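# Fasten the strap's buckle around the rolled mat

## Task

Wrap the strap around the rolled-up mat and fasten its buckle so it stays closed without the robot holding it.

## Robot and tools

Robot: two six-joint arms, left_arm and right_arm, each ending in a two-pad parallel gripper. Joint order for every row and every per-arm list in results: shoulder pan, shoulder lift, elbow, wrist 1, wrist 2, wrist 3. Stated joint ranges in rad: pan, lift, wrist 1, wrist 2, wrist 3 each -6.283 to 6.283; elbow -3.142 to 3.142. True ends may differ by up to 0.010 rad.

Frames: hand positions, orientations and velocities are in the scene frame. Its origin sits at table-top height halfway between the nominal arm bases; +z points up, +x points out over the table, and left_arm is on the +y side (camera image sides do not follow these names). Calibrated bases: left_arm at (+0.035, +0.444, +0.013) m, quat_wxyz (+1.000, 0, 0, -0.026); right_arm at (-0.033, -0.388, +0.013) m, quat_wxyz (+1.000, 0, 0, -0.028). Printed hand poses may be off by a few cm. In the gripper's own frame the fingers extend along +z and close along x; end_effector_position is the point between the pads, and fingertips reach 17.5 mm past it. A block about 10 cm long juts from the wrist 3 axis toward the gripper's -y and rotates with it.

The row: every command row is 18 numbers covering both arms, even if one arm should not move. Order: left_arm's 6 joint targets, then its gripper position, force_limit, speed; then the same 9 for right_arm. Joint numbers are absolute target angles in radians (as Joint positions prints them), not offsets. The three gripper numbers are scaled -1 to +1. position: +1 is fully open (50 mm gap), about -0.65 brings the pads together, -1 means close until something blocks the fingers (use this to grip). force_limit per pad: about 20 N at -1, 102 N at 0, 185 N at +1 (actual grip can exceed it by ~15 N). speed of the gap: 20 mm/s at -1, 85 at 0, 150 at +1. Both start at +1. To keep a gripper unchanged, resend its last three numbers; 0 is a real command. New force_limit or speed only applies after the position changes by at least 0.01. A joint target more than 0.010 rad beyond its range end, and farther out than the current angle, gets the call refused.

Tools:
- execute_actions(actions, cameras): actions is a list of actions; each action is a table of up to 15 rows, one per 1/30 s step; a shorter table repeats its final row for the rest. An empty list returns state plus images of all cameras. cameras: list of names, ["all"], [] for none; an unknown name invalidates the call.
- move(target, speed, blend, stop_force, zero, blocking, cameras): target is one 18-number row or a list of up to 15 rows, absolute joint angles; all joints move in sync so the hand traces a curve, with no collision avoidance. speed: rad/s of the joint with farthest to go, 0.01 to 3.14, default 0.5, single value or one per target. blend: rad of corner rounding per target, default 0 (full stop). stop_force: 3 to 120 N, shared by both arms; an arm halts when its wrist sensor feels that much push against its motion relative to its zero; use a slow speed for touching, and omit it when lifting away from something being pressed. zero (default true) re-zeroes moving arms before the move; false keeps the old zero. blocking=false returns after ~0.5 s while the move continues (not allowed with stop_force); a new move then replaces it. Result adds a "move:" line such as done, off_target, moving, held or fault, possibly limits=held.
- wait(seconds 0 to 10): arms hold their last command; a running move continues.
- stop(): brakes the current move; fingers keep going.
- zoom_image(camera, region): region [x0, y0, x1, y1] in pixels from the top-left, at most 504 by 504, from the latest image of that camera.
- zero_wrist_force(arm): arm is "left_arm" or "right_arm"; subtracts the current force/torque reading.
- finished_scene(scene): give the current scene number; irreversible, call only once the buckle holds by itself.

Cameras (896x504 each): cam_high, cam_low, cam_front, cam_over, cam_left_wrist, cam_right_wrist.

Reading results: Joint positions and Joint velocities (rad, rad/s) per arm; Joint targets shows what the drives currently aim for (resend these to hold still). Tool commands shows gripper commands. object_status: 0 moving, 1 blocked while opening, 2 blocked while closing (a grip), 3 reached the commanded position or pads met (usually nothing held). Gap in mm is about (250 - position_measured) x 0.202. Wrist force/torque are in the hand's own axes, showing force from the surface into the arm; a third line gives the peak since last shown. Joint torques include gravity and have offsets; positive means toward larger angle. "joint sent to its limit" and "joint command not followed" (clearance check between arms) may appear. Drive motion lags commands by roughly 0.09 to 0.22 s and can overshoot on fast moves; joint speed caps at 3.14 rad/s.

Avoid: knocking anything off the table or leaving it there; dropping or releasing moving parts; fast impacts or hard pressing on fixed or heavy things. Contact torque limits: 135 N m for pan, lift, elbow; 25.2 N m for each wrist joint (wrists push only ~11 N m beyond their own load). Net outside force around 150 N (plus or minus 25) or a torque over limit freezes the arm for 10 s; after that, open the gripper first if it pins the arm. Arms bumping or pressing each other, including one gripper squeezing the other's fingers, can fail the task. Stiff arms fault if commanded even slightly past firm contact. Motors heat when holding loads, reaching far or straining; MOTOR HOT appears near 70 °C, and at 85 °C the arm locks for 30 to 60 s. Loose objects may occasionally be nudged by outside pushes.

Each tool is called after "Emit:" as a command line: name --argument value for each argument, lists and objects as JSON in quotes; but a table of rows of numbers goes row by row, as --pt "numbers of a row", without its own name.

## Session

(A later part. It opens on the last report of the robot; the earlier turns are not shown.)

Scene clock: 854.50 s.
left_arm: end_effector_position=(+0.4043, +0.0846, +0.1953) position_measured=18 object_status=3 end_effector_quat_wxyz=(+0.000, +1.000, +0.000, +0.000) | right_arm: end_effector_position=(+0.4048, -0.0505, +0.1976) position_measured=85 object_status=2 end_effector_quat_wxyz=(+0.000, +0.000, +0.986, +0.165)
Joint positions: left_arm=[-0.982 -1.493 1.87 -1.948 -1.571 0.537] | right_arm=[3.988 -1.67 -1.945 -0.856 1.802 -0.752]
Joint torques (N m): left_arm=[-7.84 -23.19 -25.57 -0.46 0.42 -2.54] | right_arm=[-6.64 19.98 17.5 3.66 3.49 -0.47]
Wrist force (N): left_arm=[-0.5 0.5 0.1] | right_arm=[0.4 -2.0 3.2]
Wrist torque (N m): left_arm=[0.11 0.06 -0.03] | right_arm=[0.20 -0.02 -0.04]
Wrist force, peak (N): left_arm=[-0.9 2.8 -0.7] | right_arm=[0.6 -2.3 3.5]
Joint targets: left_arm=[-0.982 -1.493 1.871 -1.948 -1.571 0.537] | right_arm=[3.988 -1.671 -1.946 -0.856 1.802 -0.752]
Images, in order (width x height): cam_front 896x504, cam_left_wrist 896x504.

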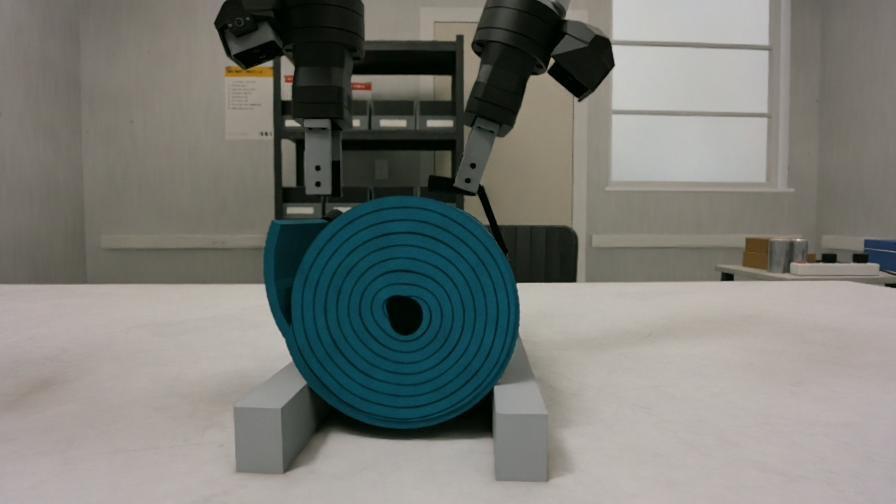

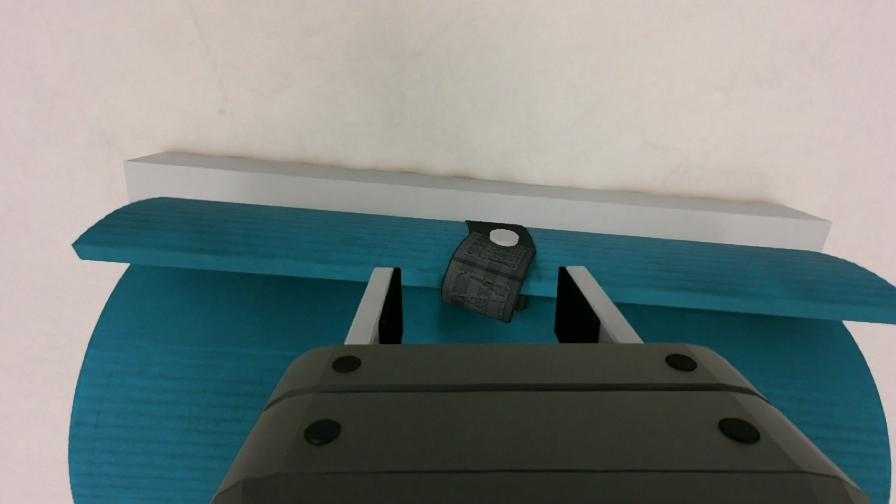

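Emit:
move --target '[-1.0277,-1.4722,1.7262,-1.8248,-1.5708,0.4915,0.9,-0.8,-1,3.9884,-1.6705,-1.9455,-0.8564,1.8018,-0.752,-1,-0.6,-1]' --cameras '["cam_front","cam_left_wrist","cam_low","cam_high"]'

Emit:
zoom_image --camera "cam_left_wrist" --region '[330, 150, 650, 400]'

Scene clock: 860.33 s.
left_arm: end_effector_position=(+0.3986, +0.0469, +0.2404) position_measured=18 object_status=3 end_effector_quat_wxyz=(+0.000, +1.000, +0.000, +0.000) | right_arm: end_effector_position=(+0.4048, -0.0505, +0.1976) position_measured=85 object_status=2 end_effector_quat_wxyz=(+0.000, +0.000, +0.986, +0.165)
Joint positions: left_arm=[-1.028 -1.472 1.726 -1.825 -1.571 0.491] | right_arm=[3.988 -1.671 -1.946 -0.856 1.802 -0.752]
Joint torques (N m): left_arm=[9.3 -40.21 -27.9 -3.97 1.18 2.44] | right_arm=[-6.2 19.66 17.3 3.65 3.57 -0.41]
Wrist force (N): left_arm=[-0.8 0.7 -0.1] | right_arm=[0.6 -1.9 2.9]
Wrist torque (N m): left_arm=[0.13 0.10 0.01] | right_arm=[0.20 -0.05 -0.04]
Wrist force, peak (N): left_arm=[-1.1 1.9 -1.4] | right_arm=[0.6 -2.0 3.4]
Joint targets: left_arm=[-1.028 -1.472 1.726 -1.825 -1.571 0.492] | right_arm=[3.988 -1.671 -1.946 -0.856 1.802 -0.752]
move: done
Images, in order (width x height): cam_high 896x504, cam_low 896x504, cam_front 896x504, cam_left_wrist 896x504.

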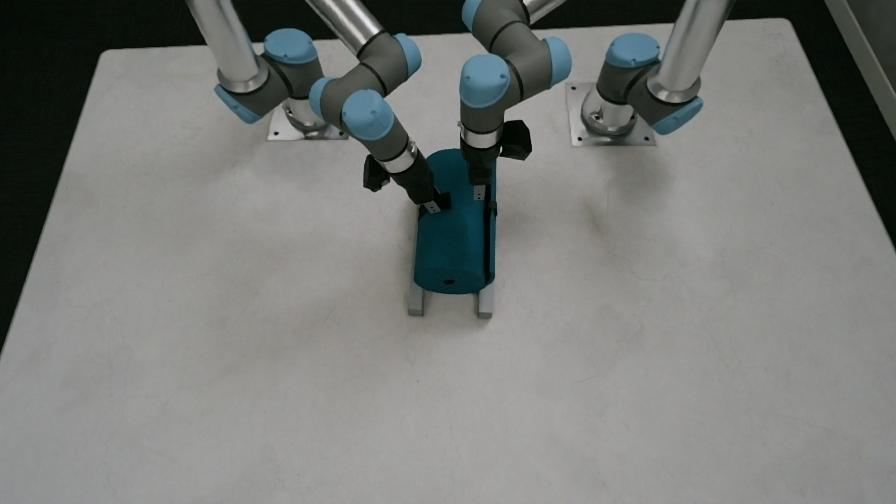

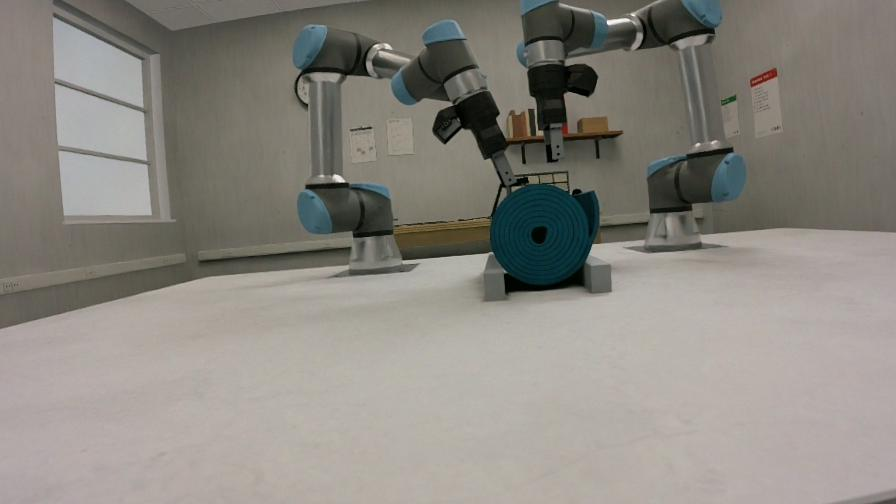

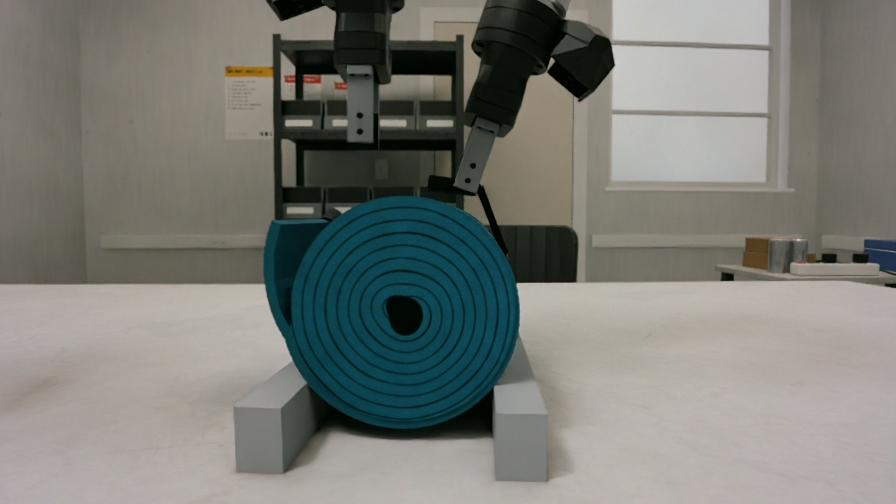

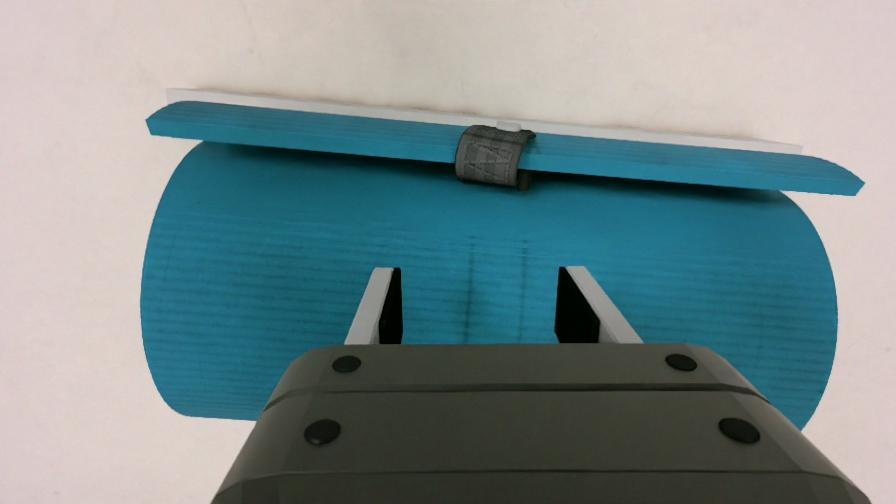

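Scaled by 1.575.

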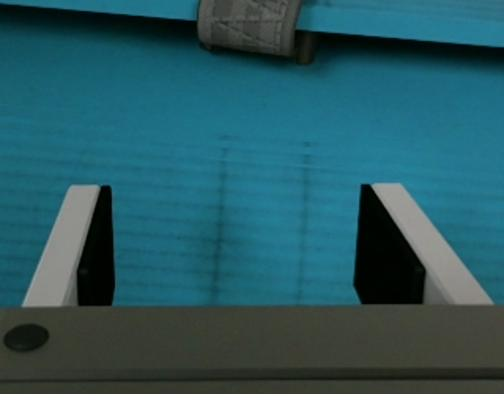

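Emit:
move --target '[-0.9986,-1.5429,1.6469,-1.6748,-1.5708,-2.6214,0.9,-0.8,-1,3.9884,-1.6705,-1.9455,-0.8564,1.8018,-0.752,-1,-0.6,-1]' --speed 1.2 --cameras '["cam_front","cam_left_wrist"]'

Emit:
zoom_image --camera "cam_left_wrist" --region '[330, 100, 650, 350]'

Scene clock: 883.03 s.
left_arm: end_effector_position=(+0.4003, +0.0747, +0.3003) position_measured=18 object_status=3 end_effector_quat_wxyz=(+0.000, +0.000, +1.000, +0.000) | right_arm: end_effector_position=(+0.4048, -0.0505, +0.1976) position_measured=85 object_status=2 end_effector_quat_wxyz=(+0.000, +0.000, +0.986, +0.165)
Joint positions: left_arm=[-0.999 -1.543 1.647 -1.675 -1.571 -2.621] | right_arm=[3.988 -1.671 -1.946 -0.856 1.802 -0.752]
Joint torques (N m): left_arm=[4.74 -27.17 -21.87 -5.01 1.54 -1.69] | right_arm=[-6.36 20.49 17.65 3.72 3.59 -0.49]
Wrist force (N): left_arm=[-0.9 0.6 0.0] | right_arm=[0.5 -1.9 3.0]
Wrist torque (N m): left_arm=[0.12 0.12 -0.08] | right_arm=[0.21 -0.04 -0.04]
Wrist force, peak (N): left_arm=[-1.0 0.8 0.1] | right_arm=[0.7 -2.0 3.5]
Joint targets: left_arm=[-0.999 -1.543 1.647 -1.675 -1.571 -2.621] | right_arm=[3.988 -1.671 -1.946 -0.856 1.802 -0.752]
move: done
Images, in order (width x height): cam_front 896x504, cam_left_wrist 896x504.

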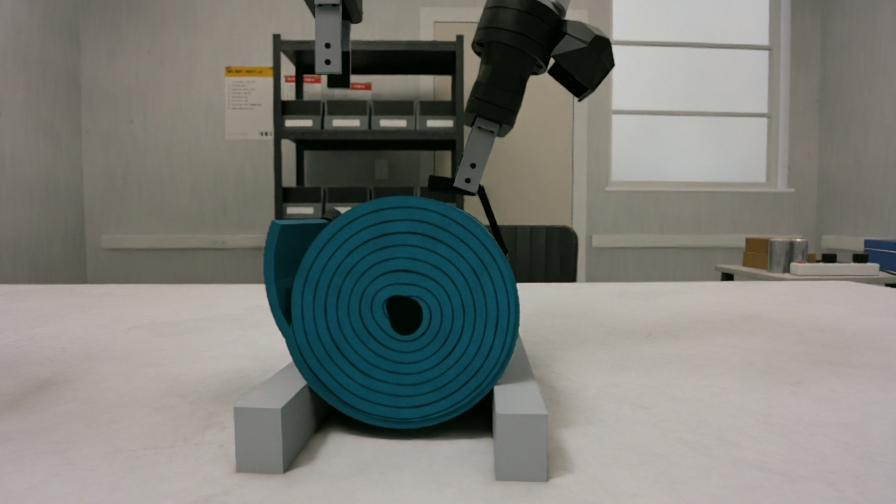

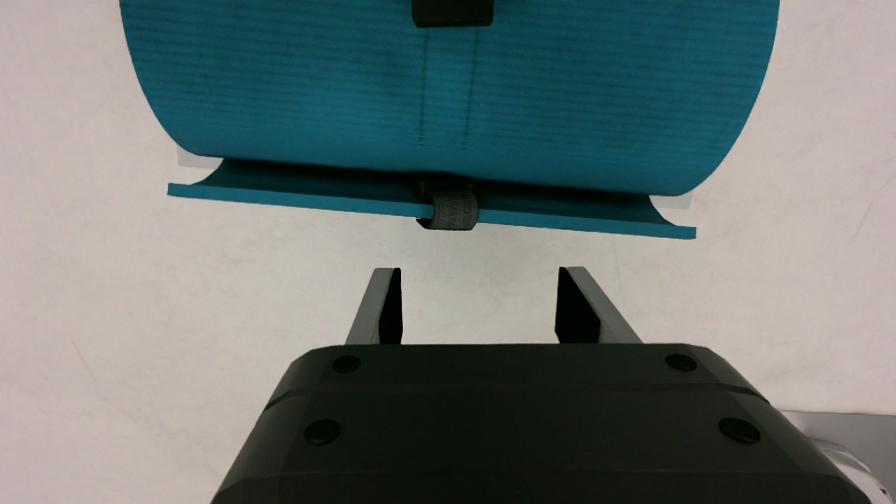

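Scaled by 1.575.

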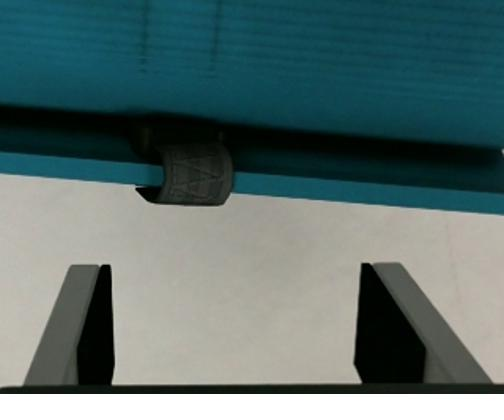

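Emit:
move --target '[-0.9854,-1.4843,1.8337,-1.9202,-1.5708,-2.5352,0.9,-0.8,-1,3.9884,-1.6705,-1.9455,-0.8564,1.8018,-0.752,-1,-0.6,-1]' --cameras '["cam_front","cam_left_wrist"]'

Emit:
zoom_image --camera "cam_left_wrist" --region '[330, 100, 650, 350]'

Scene clock: 904.57 s.
left_arm: end_effector_position=(+0.4068, +0.0767, +0.2053) position_measured=18 object_status=3 end_effector_quat_wxyz=(+0.000, +0.036, +0.999, +0.000) | right_arm: end_effector_position=(+0.4048, -0.0505, +0.1976) position_measured=85 object_status=2 end_effector_quat_wxyz=(+0.000, +0.000, +0.986, +0.165)
Joint positions: left_arm=[-0.985 -1.484 1.834 -1.92 -1.571 -2.535] | right_arm=[3.988 -1.671 -1.946 -0.856 1.802 -0.752]
Joint torques (N m): left_arm=[-6.21 -36.85 -18.9 -4.52 1.18 -2.21] | right_arm=[-6.39 19.84 17.48 3.81 3.65 -0.41]
Wrist force (N): left_arm=[-0.6 0.4 -0.1] | right_arm=[0.5 -1.7 3.0]
Wrist torque (N m): left_arm=[0.09 0.09 0.01] | right_arm=[0.23 -0.05 -0.04]
Wrist force, peak (N): left_arm=[-0.7 1.0 2.7] | right_arm=[0.7 -2.1 3.3]
Joint targets: left_arm=[-0.985 -1.484 1.834 -1.920 -1.571 -2.535] | right_arm=[3.988 -1.671 -1.946 -0.856 1.802 -0.752]
move: done
Images, in order (width x height): cam_front 896x504, cam_left_wrist 896x504.

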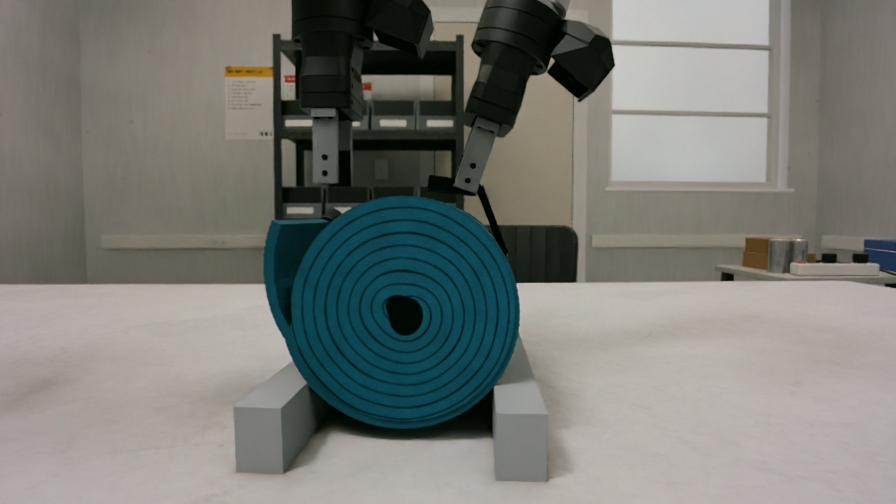

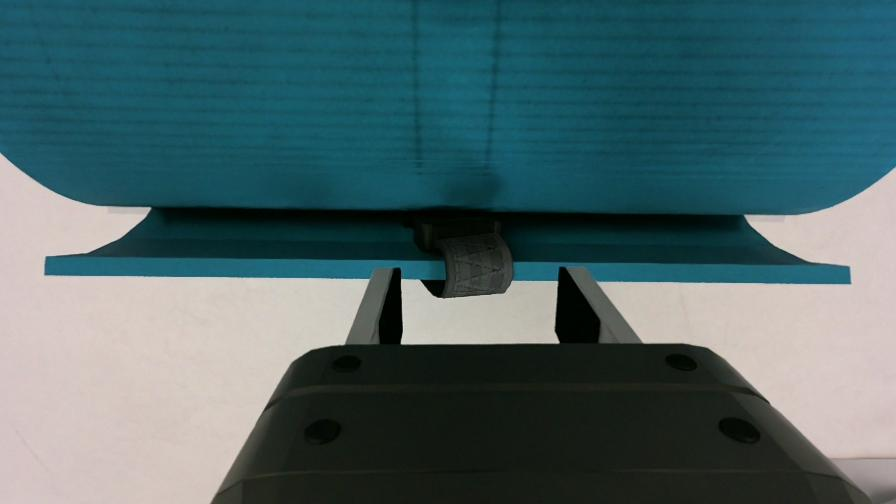

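Scaled by 1.575.

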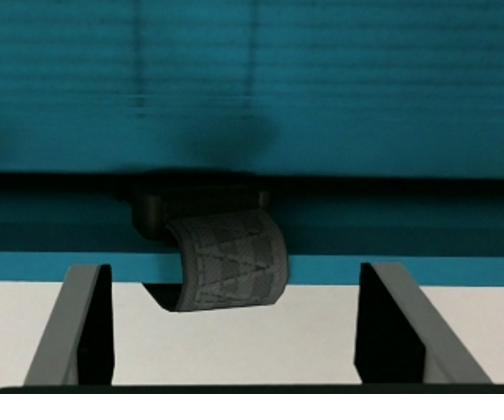

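Emit:
move --pt "-0.9749 -1.4749 1.8369 -1.9328 -1.5708 -2.5247 0.9 -0.8 -1 3.9884 -1.6705 -1.9455 -0.8564 1.8018 -0.752 -1 -0.6 -1" --pt "-0.9749 -1.4328 1.9063 -2.0443 -1.5708 -2.5247 0.9 -0.8 -1 3.9884 -1.6705 -1.9455 -0.8564 1.8018 -0.752 -1 -0.6 -1" --speed 0.12 --stop_force 14 --cameras '["cam_front","cam_left_wrist"]'

Emit:
zoom_image --camera "cam_left_wrist" --region '[330, 150, 650, 400]'

Scene clock: 922.13 s.
left_arm: end_effector_position=(+0.4121, +0.0782, +0.1717) position_measured=18 object_status=3 end_effector_quat_wxyz=(+0.000, +0.036, +0.999, +0.000) | right_arm: end_effector_position=(+0.4048, -0.0505, +0.1976) position_measured=85 object_status=2 end_effector_quat_wxyz=(+0.000, +0.000, +0.986, +0.165)
Joint positions: left_arm=[-0.975 -1.446 1.884 -2.008 -1.571 -2.525] | right_arm=[3.988 -1.67 -1.946 -0.856 1.802 -0.752]
Joint torques (N m): left_arm=[-4.32 -30.93 -17.04 -5.43 0.85 -2.41] | right_arm=[-6.16 20.23 17.22 3.86 2.43 -0.56]
Wrist force (N): left_arm=[-0.6 0.4 -0.2] | right_arm=[0.3 1.3 -0.4]
Wrist torque (N m): left_arm=[0.09 0.07 -0.03] | right_arm=[0.33 -0.07 -0.05]
Wrist force, peak (N): left_arm=[0.0 3.0 -15.3] | right_arm=[0.6 -2.1 3.4]
Joint targets: left_arm=[-0.975 -1.446 1.884 -2.008 -1.571 -2.525] | right_arm=[3.988 -1.671 -1.946 -0.856 1.802 -0.752]
move: contact (left_arm); path passed 1 of 2 targets; left_arm: the wrist 1 is farthest, 0.036 rad from its target
Images, in order (width x height): cam_front 896x504, cam_left_wrist 896x504.

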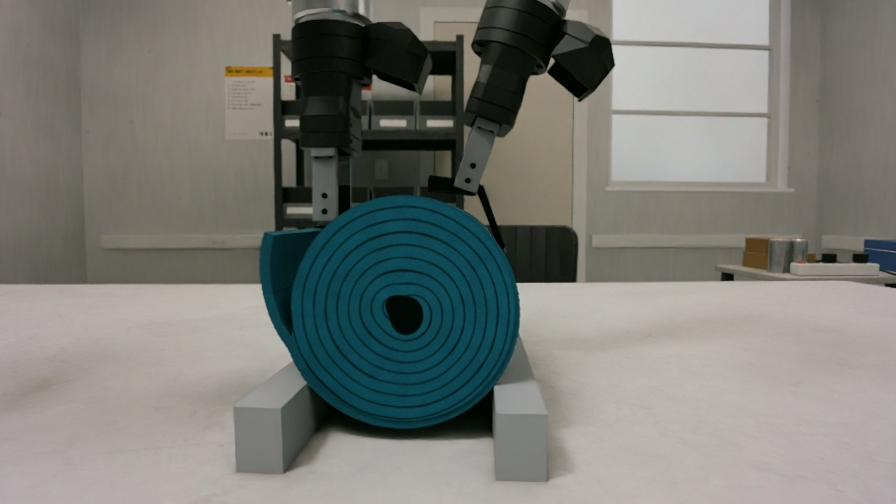

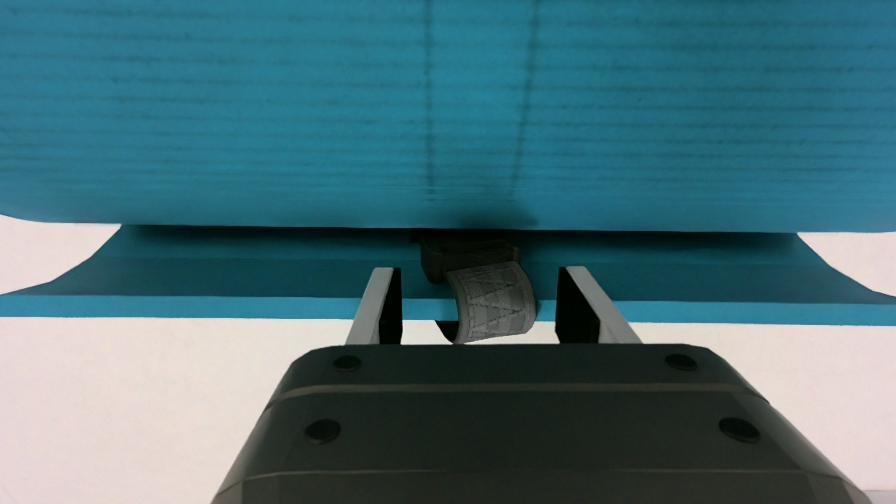

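Scaled by 1.575.

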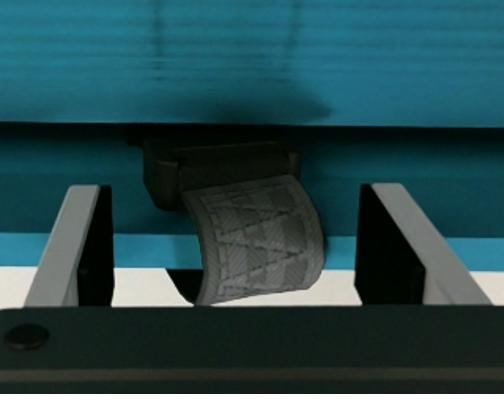

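Emit:
move --pt "-0.9825 -1.4471 1.8329 -1.9567 -1.5708 -2.5322 0.9 -0.8 -1 3.9884 -1.6705 -1.9455 -0.8564 1.8018 -0.752 -1 -0.6 -1" --pt "-0.9825 -1.4306 1.8611 -2.0014 -1.5708 -2.5322 0.9 -0.8 -1 3.9884 -1.6705 -1.9455 -0.8564 1.8018 -0.752 -1 -0.6 -1" --pt "-0.9714 -1.442 1.8913 -2.0201 -1.5708 -2.5212 0.9 -0.8 -1 3.9884 -1.6705 -1.9455 -0.8564 1.8018 -0.752 -1 -0.6 -1" --pt "-0.9673 -1.4348 1.9173 -2.0534 -1.5708 -2.517 0.9 -0.8 -1 3.9884 -1.6705 -1.9455 -0.8564 1.8018 -0.752 -1 -0.6 -1" --speed 0.12 --stop_force 30 --cameras '["cam_front","cam_left_wrist"]'

Emit:
zoom_image --camera "cam_left_wrist" --region '[330, 150, 650, 400]'

Scene clock: 945.73 s.
left_arm: end_effector_position=(+0.4134, +0.0813, +0.1622) position_measured=18 object_status=3 end_effector_quat_wxyz=(+0.000, +0.036, +0.999, +0.000) | right_arm: end_effector_position=(+0.4048, -0.0505, +0.1976) position_measured=85 object_status=2 end_effector_quat_wxyz=(+0.000, +0.000, +0.986, +0.165)
Joint positions: left_arm=[-0.97 -1.439 1.903 -2.035 -1.571 -2.519] | right_arm=[3.988 -1.671 -1.946 -0.856 1.802 -0.752]
Joint torques (N m): left_arm=[-11.05 -14.95 -6.71 -4.67 -2.48 -2.56] | right_arm=[-6.27 20.38 16.97 3.92 -1.5 -0.33]
Wrist force (N): left_arm=[1.9 9.3 -31.1] | right_arm=[0.2 1.3 -0.2]
Wrist torque (N m): left_arm=[-0.06 0.08 -0.06] | right_arm=[0.34 -0.06 -0.05]
Wrist force, peak (N): left_arm=[5.3 17.8 -61.0] | right_arm=[0.2 1.6 -0.5]
Joint targets: left_arm=[-0.970 -1.439 1.903 -2.035 -1.571 -2.519] | right_arm=[3.988 -1.671 -1.946 -0.856 1.802 -0.752]
move: contact (left_arm); path passed 3 of 4 targets; left_arm: the wrist 1 is farthest, 0.019 rad from its target
Images, in order (width x height): cam_front 896x504, cam_left_wrist 896x504.

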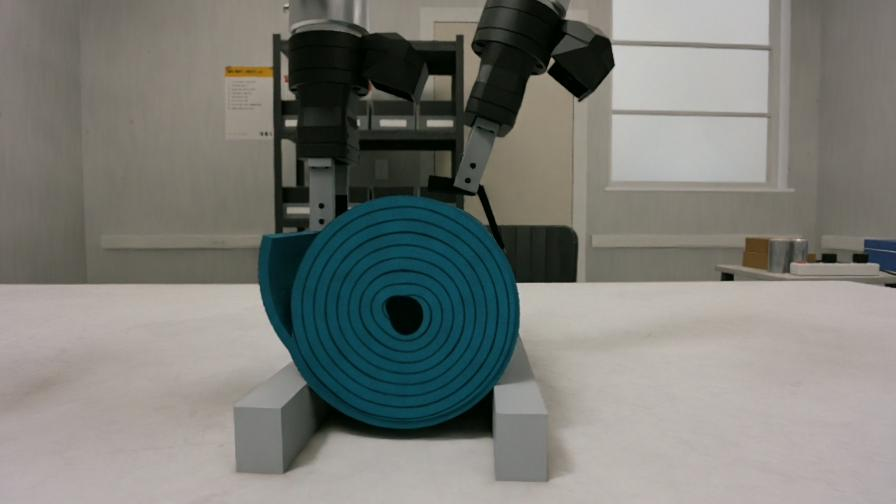

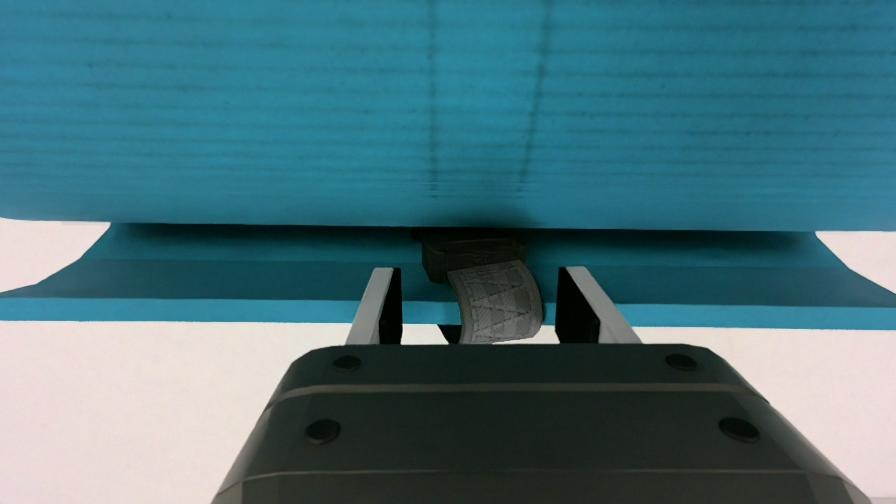

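Scaled by 1.575.

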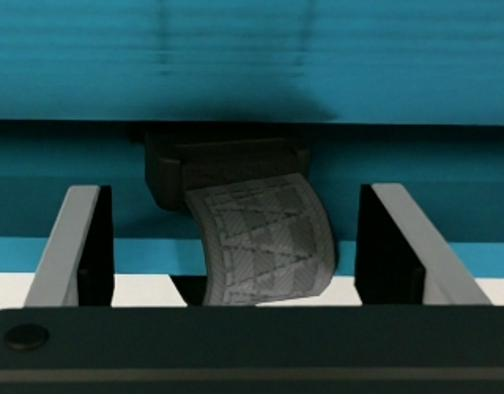

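Emit:
move --target '[-0.9704,-1.441,1.897,-2.0265,-1.5708,-2.519,0.9,-0.8,-1,3.9884,-1.6705,-1.9455,-0.8564,1.8018,-0.752,-1,-0.6,-1]' --speed 0.12

Emit:
move --target '[-0.9704,-1.441,1.897,-2.0265,-1.5708,-2.519,-1,-0.8,-1,3.9884,-1.6705,-1.9455,-0.8564,1.8018,-0.752,-1,-0.6,-1]' --cameras '["cam_front","cam_left_wrist"]'

Emit:
zoom_image --camera "cam_left_wrist" --region '[330, 150, 650, 400]'

Scene clock: 954.50 s.
left_arm: end_effector_position=(+0.4132, +0.0807, +0.1648) position_measured=18 object_status=3 end_effector_quat_wxyz=(+0.000, +0.037, +0.999, +0.000) | right_arm: end_effector_position=(+0.4048, -0.0505, +0.1976) position_measured=85 object_status=2 end_effector_quat_wxyz=(+0.000, +0.000, +0.986, +0.165)
Joint positions: left_arm=[-0.97 -1.441 1.897 -2.026 -1.571 -2.519] | right_arm=[3.988 -1.671 -1.946 -0.856 1.802 -0.752]
Joint torques (N m): left_arm=[-7 -38.97 -25.71 -2.25 -1.5 2.52] | right_arm=[-6.09 20.47 17.16 3.96 -1.6 -0.39]
Wrist force (N): left_arm=[-1.3 1.3 -1.5] | right_arm=[0.1 1.4 -0.4]
Wrist torque (N m): left_arm=[0.15 0.05 -0.06] | right_arm=[0.34 -0.05 -0.04]
Wrist force, peak (N): left_arm=[1.6 9.1 -31.5] | right_arm=[0.2 1.5 -0.7]
Joint targets: left_arm=[-0.970 -1.441 1.897 -2.026 -1.571 -2.519] | right_arm=[3.988 -1.671 -1.946 -0.856 1.802 -0.752]
move: done

Scene clock: 957.00 s.
left_arm: end_effector_position=(+0.4132, +0.0807, +0.1648) position_measured=242 object_status=2 end_effector_quat_wxyz=(+0.000, +0.037, +0.999, +0.000) | right_arm: end_effector_position=(+0.4048, -0.0505, +0.1976) position_measured=85 object_status=2 end_effector_quat_wxyz=(+0.000, +0.000, +0.986, +0.165)
Joint positions: left_arm=[-0.97 -1.441 1.897 -2.027 -1.571 -2.519] | right_arm=[3.988 -1.671 -1.946 -0.856 1.802 -0.752]
Joint torques (N m): left_arm=[6.87 -36.44 -17.7 -3.62 -0.01 2.28] | right_arm=[-5.73 20.46 17.02 3.96 -1.58 -0.19]
Wrist force (N): left_arm=[-3.6 0.7 -3.5] | right_arm=[0.2 1.3 -0.3]
Wrist torque (N m): left_arm=[0.18 0.03 -0.02] | right_arm=[0.33 -0.07 -0.05]
Wrist force, peak (N): left_arm=[-3.7 0.6 -3.7] | right_arm=[0.3 1.5 -0.5]
Joint targets: left_arm=[-0.970 -1.441 1.897 -2.026 -1.571 -2.519] | right_arm=[3.988 -1.671 -1.946 -0.856 1.802 -0.752]
move: done
Images, in order (width x height): cam_front 896x504, cam_left_wrist 896x504.

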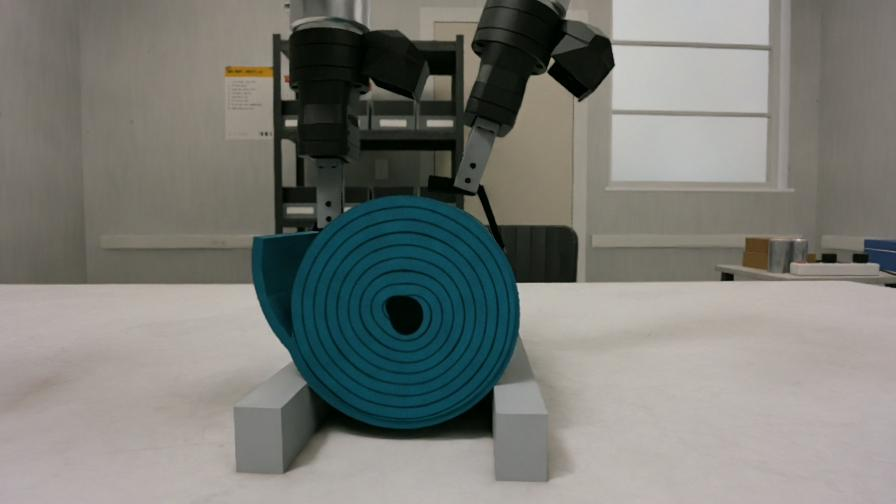

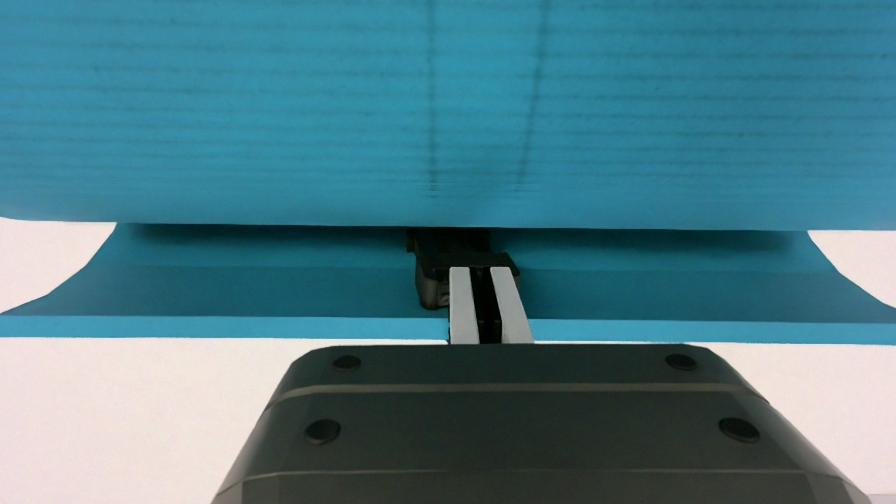

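Scaled by 1.575.

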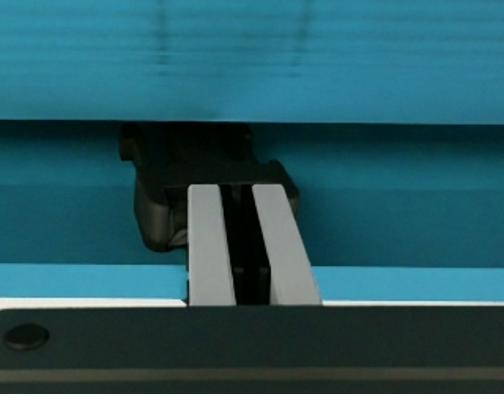

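Emit:
move --target '[-0.9704,-1.466,1.8555,-1.96,-1.5708,-2.519,-1,-0.8,-1,3.9884,-1.6705,-1.9455,-0.8564,1.8018,-0.752,-1,-0.6,-1]' --speed 0.1 --cameras '["cam_front","cam_left_wrist"]'

Emit:
zoom_image --camera "cam_left_wrist" --region '[330, 150, 650, 400]'

Scene clock: 961.47 s.
left_arm: end_effector_position=(+0.4133, +0.0806, +0.1900) position_measured=242 object_status=2 end_effector_quat_wxyz=(+0.000, +0.037, +0.999, +0.000) end_effector_velocity=(+0.000, +0.000, -0.002) end_effector_angular_velocity=(+0.002, -0.002, -0.001) | right_arm: end_effector_position=(+0.4048, -0.0505, +0.1976) position_measured=85 object_status=2 end_effector_quat_wxyz=(+0.000, +0.000, +0.986, +0.165)
Joint positions: left_arm=[-0.97 -1.466 1.855 -1.96 -1.571 -2.519] | right_arm=[3.988 -1.671 -1.945 -0.856 1.802 -0.752]
Joint velocities: left_arm=[0 0.002 0.004 -0.006 0.003 0] | right_arm=[within noise]
Joint torques (N m): left_arm=[6.32 -25.68 -18.63 -5.61 2.06 2.18] | right_arm=[-6.1 21.07 18.1 4.2 -1.45 -0.17]
Wrist force (N): left_arm=[-0.6 -1.5 7.4] | right_arm=[0.9 -1.9 3.5]
Wrist torque (N m): left_arm=[0.31 0.06 -0.05] | right_arm=[0.22 -0.08 -0.04]
Wrist force, peak (N): left_arm=[-0.7 -1.8 9.3] | right_arm=[1.0 -2.7 4.0]
Joint targets: left_arm=[-0.970 -1.466 1.855 -1.960 -1.571 -2.519] | right_arm=[3.988 -1.671 -1.946 -0.856 1.802 -0.752]
move: done
Images, in order (width x height): cam_front 896x504, cam_left_wrist 896x504.

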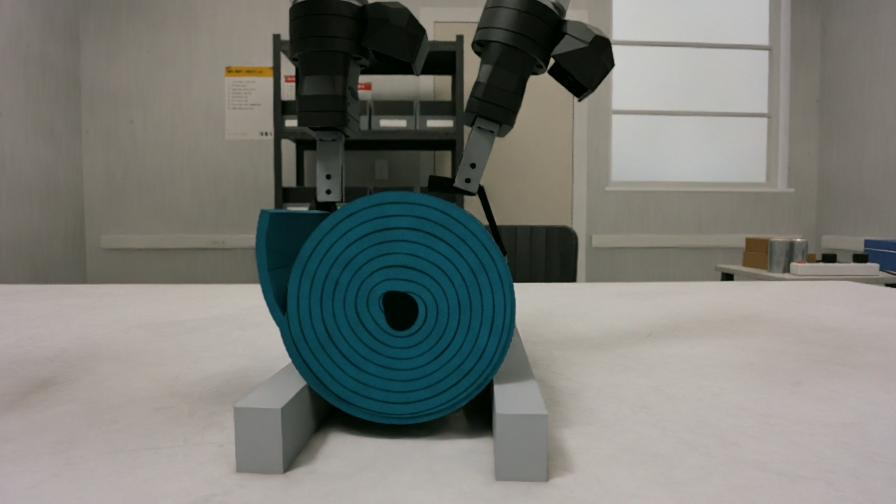

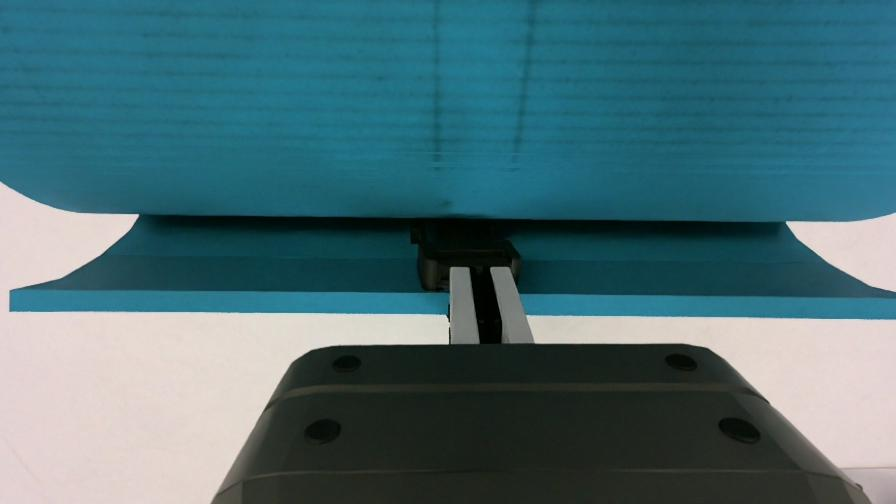

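Scaled by 1.575.

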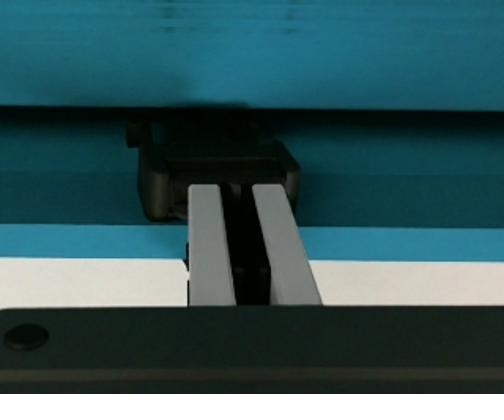

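Emit:
move --pt "-0.885 -1.497 1.995 -2.35 -1.79 -2.535 -1 -0.8 -1 3.9884 -1.6705 -1.9455 -0.8564 1.8018 -0.752 -1 -0.6 -1" --pt "-0.7997 -1.4979 2.1847 -2.8208 -2.0082 -2.5509 -1 -0.8 -1 3.9884 -1.6705 -1.9455 -0.8564 1.8018 -0.752 -1 -0.6 -1" --speed 0.3 --stop_force 35 --cameras '["cam_front","cam_left_wrist"]'

Emit:
zoom_image --camera "cam_left_wrist" --region '[330, 150, 650, 400]'

Emit:
zoom_image --camera "cam_front" --region '[240, 120, 540, 280]'

Scene clock: 1023.03 s.
left_arm: end_effector_position=(+0.4113, +0.0500, +0.2052) position_measured=242 object_status=2 end_effector_quat_wxyz=(+0.000, +0.000, +0.940, -0.342) | right_arm: end_effector_position=(+0.4048, -0.0505, +0.1976) position_measured=85 object_status=2 end_effector_quat_wxyz=(+0.000, +0.000, +0.986, +0.165)
Joint positions: left_arm=[-0.8 -1.498 2.185 -2.821 -2.008 -2.551] | right_arm=[3.988 -1.671 -1.946 -0.856 1.802 -0.752]
Joint torques (N m): left_arm=[-8.77 -36.7 -32.55 -8.16 -3.3 2.15] | right_arm=[-1.53 22.78 24 4.65 0.69 -0.1]
Wrist force (N): left_arm=[-0.5 10.9 2.6] | right_arm=[0.6 -4.8 5.3]
Wrist torque (N m): left_arm=[0.45 0.08 0.22] | right_arm=[0.15 -0.08 -0.05]
Wrist force, peak (N): left_arm=[-1.7 11.6 -3.3] | right_arm=[0.4 -5.7 6.3]
Joint targets: left_arm=[-0.800 -1.498 2.185 -2.821 -2.008 -2.551] | right_arm=[3.988 -1.671 -1.946 -0.856 1.802 -0.752]
move: done
Images, in order (width x height): cam_front 896x504, cam_left_wrist 896x504.

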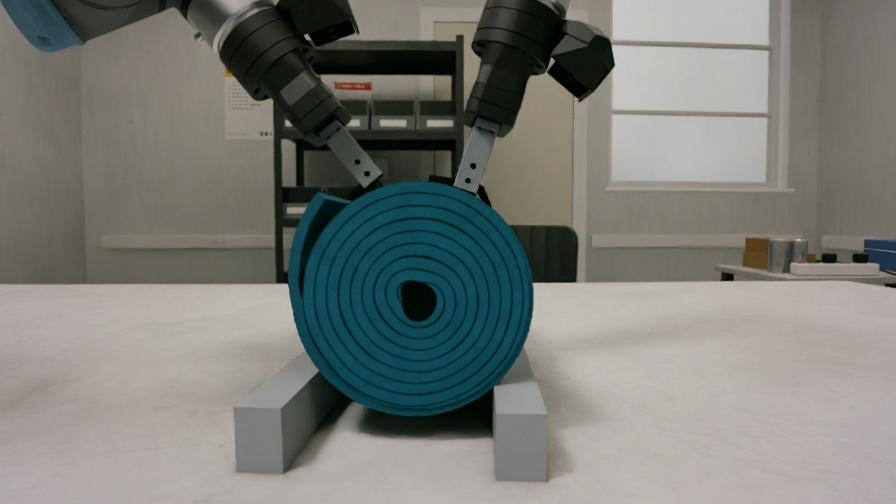

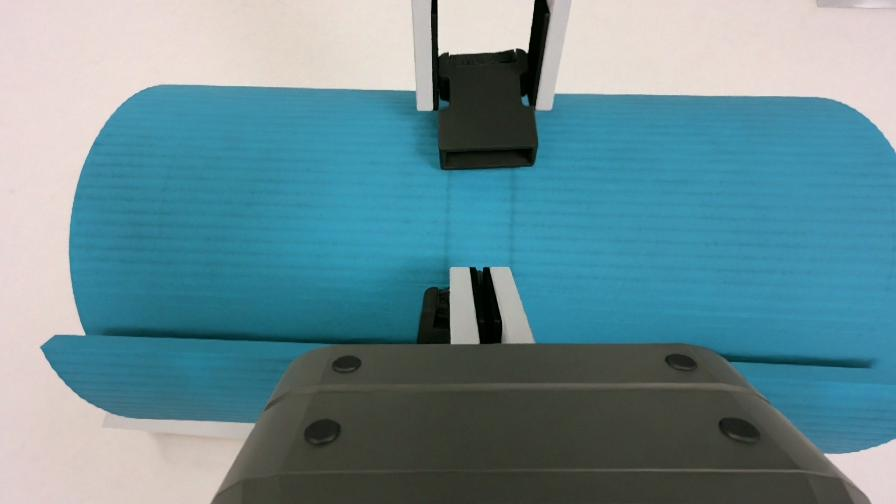

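Scaled by 1.575.

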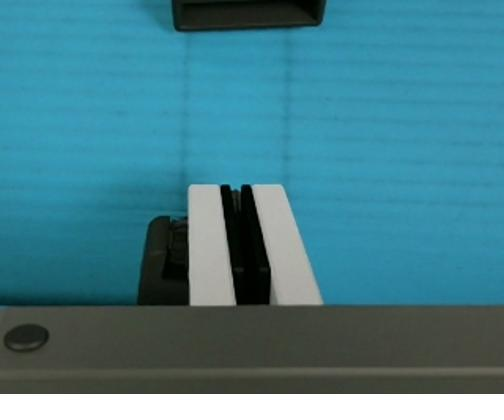

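Scaled by 1.680.

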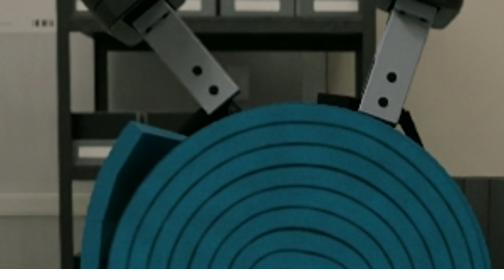

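Emit:
execute_actions --actions '[]' --cameras '["cam_high","cam_over","cam_right_wrist","cam_low"]'

Emit:
zoom_image --camera "cam_right_wrist" --region '[330, 200, 600, 400]'

Emit:
zoom_image --camera "cam_over" --region '[340, 80, 540, 240]'

Emit:
zoom_image --camera "cam_high" --region '[400, 130, 540, 250]'

Scene clock: 1048.67 s.
left_arm: end_effector_position=(+0.4112, +0.0500, +0.2052) position_measured=242 object_status=2 end_effector_quat_wxyz=(+0.000, +0.000, +0.940, -0.342) | right_arm: end_effector_position=(+0.4048, -0.0505, +0.1976) position_measured=85 object_status=2 end_effector_quat_wxyz=(+0.000, +0.000, +0.986, +0.165)
Joint positions: left_arm=[-0.8 -1.498 2.185 -2.821 -2.008 -2.551] | right_arm=[3.988 -1.671 -1.946 -0.856 1.802 -0.752]
Joint velocities: within noise
Joint torques (N m): left_arm=[-10.33 -33.19 -32.66 -8.08 -3.66 2.13] | right_arm=[2.94 23.46 29.86 5.53 2.88 -0.05]
Motor temperatures (°C): left_arm=[27 32 30 34 36 34] | right_arm=[37 34 25 30 44 38]
Wrist force (N): left_arm=[-0.6 10.6 2.4] | right_arm=[0.6 -4.8 5.0]
Wrist torque (N m): left_arm=[0.43 0.09 0.22] | right_arm=[0.12 -0.08 -0.05]
Wrist force, peak (N): left_arm=[-0.8 11.0 2.4] | right_arm=[0.5 -5.1 5.3]
Joint targets: left_arm=[-0.800 -1.498 2.185 -2.821 -2.008 -2.551] | right_arm=[3.988 -1.671 -1.946 -0.856 1.802 -0.752]
Tool commands: left_gripper/position=-1.0 left_gripper/force_limit=-0.8 left_gripper/speed=-1.0 right_gripper/position=-1.0 right_gripper/force_limit=-0.6 right_gripper/speed=-1.0
Images, in order (width x height): cam_high 896x504, cam_low 896x504, cam_over 896x504, cam_right_wrist 896x504.

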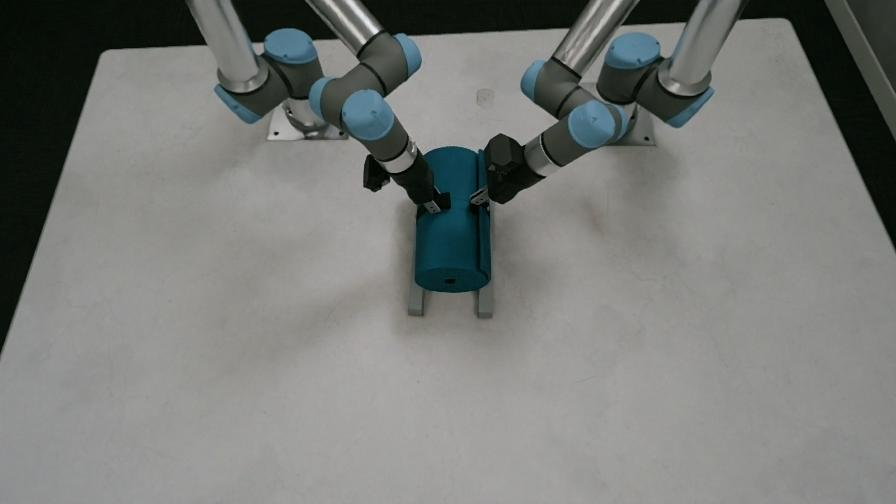

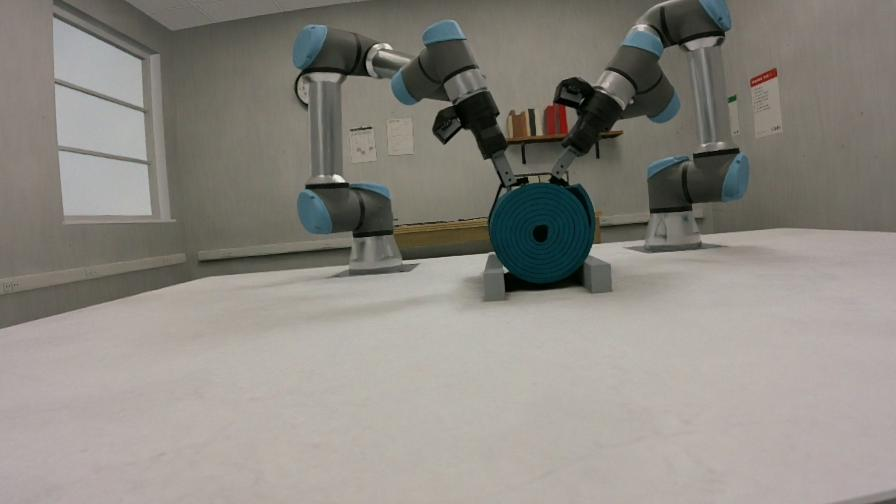

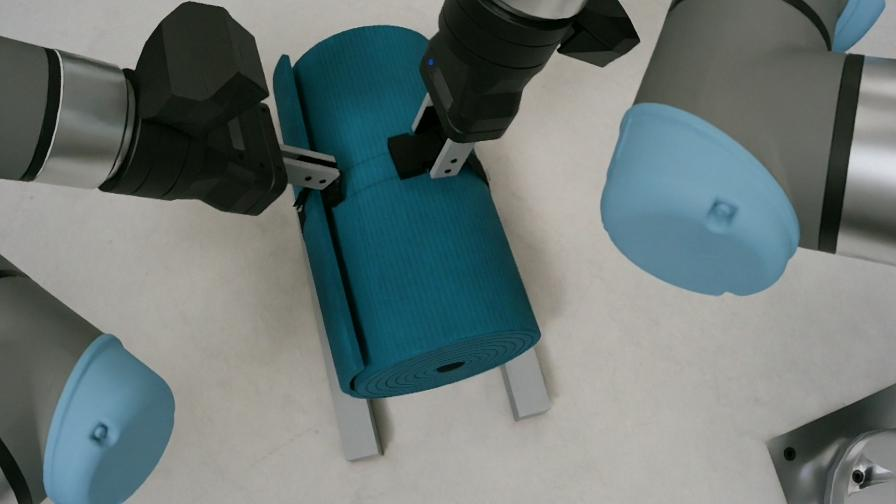

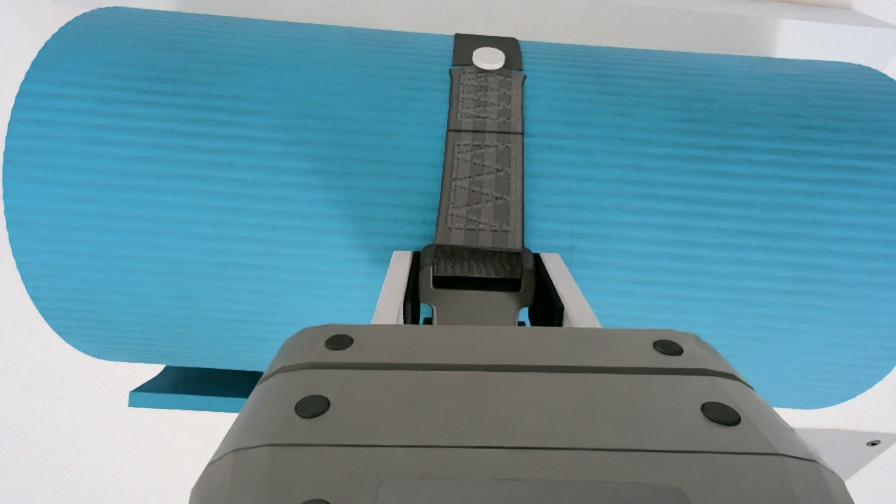

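Scaled by 1.867.

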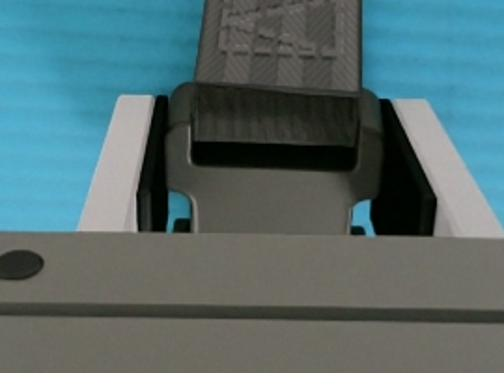

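Scaled by 2.520.

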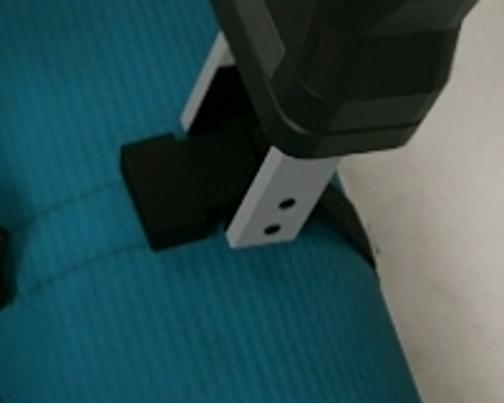

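Scaled by 3.600.

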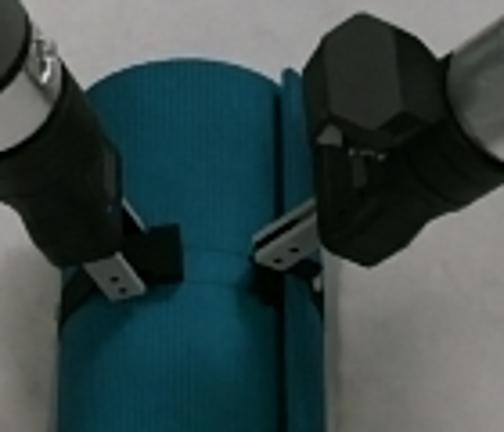

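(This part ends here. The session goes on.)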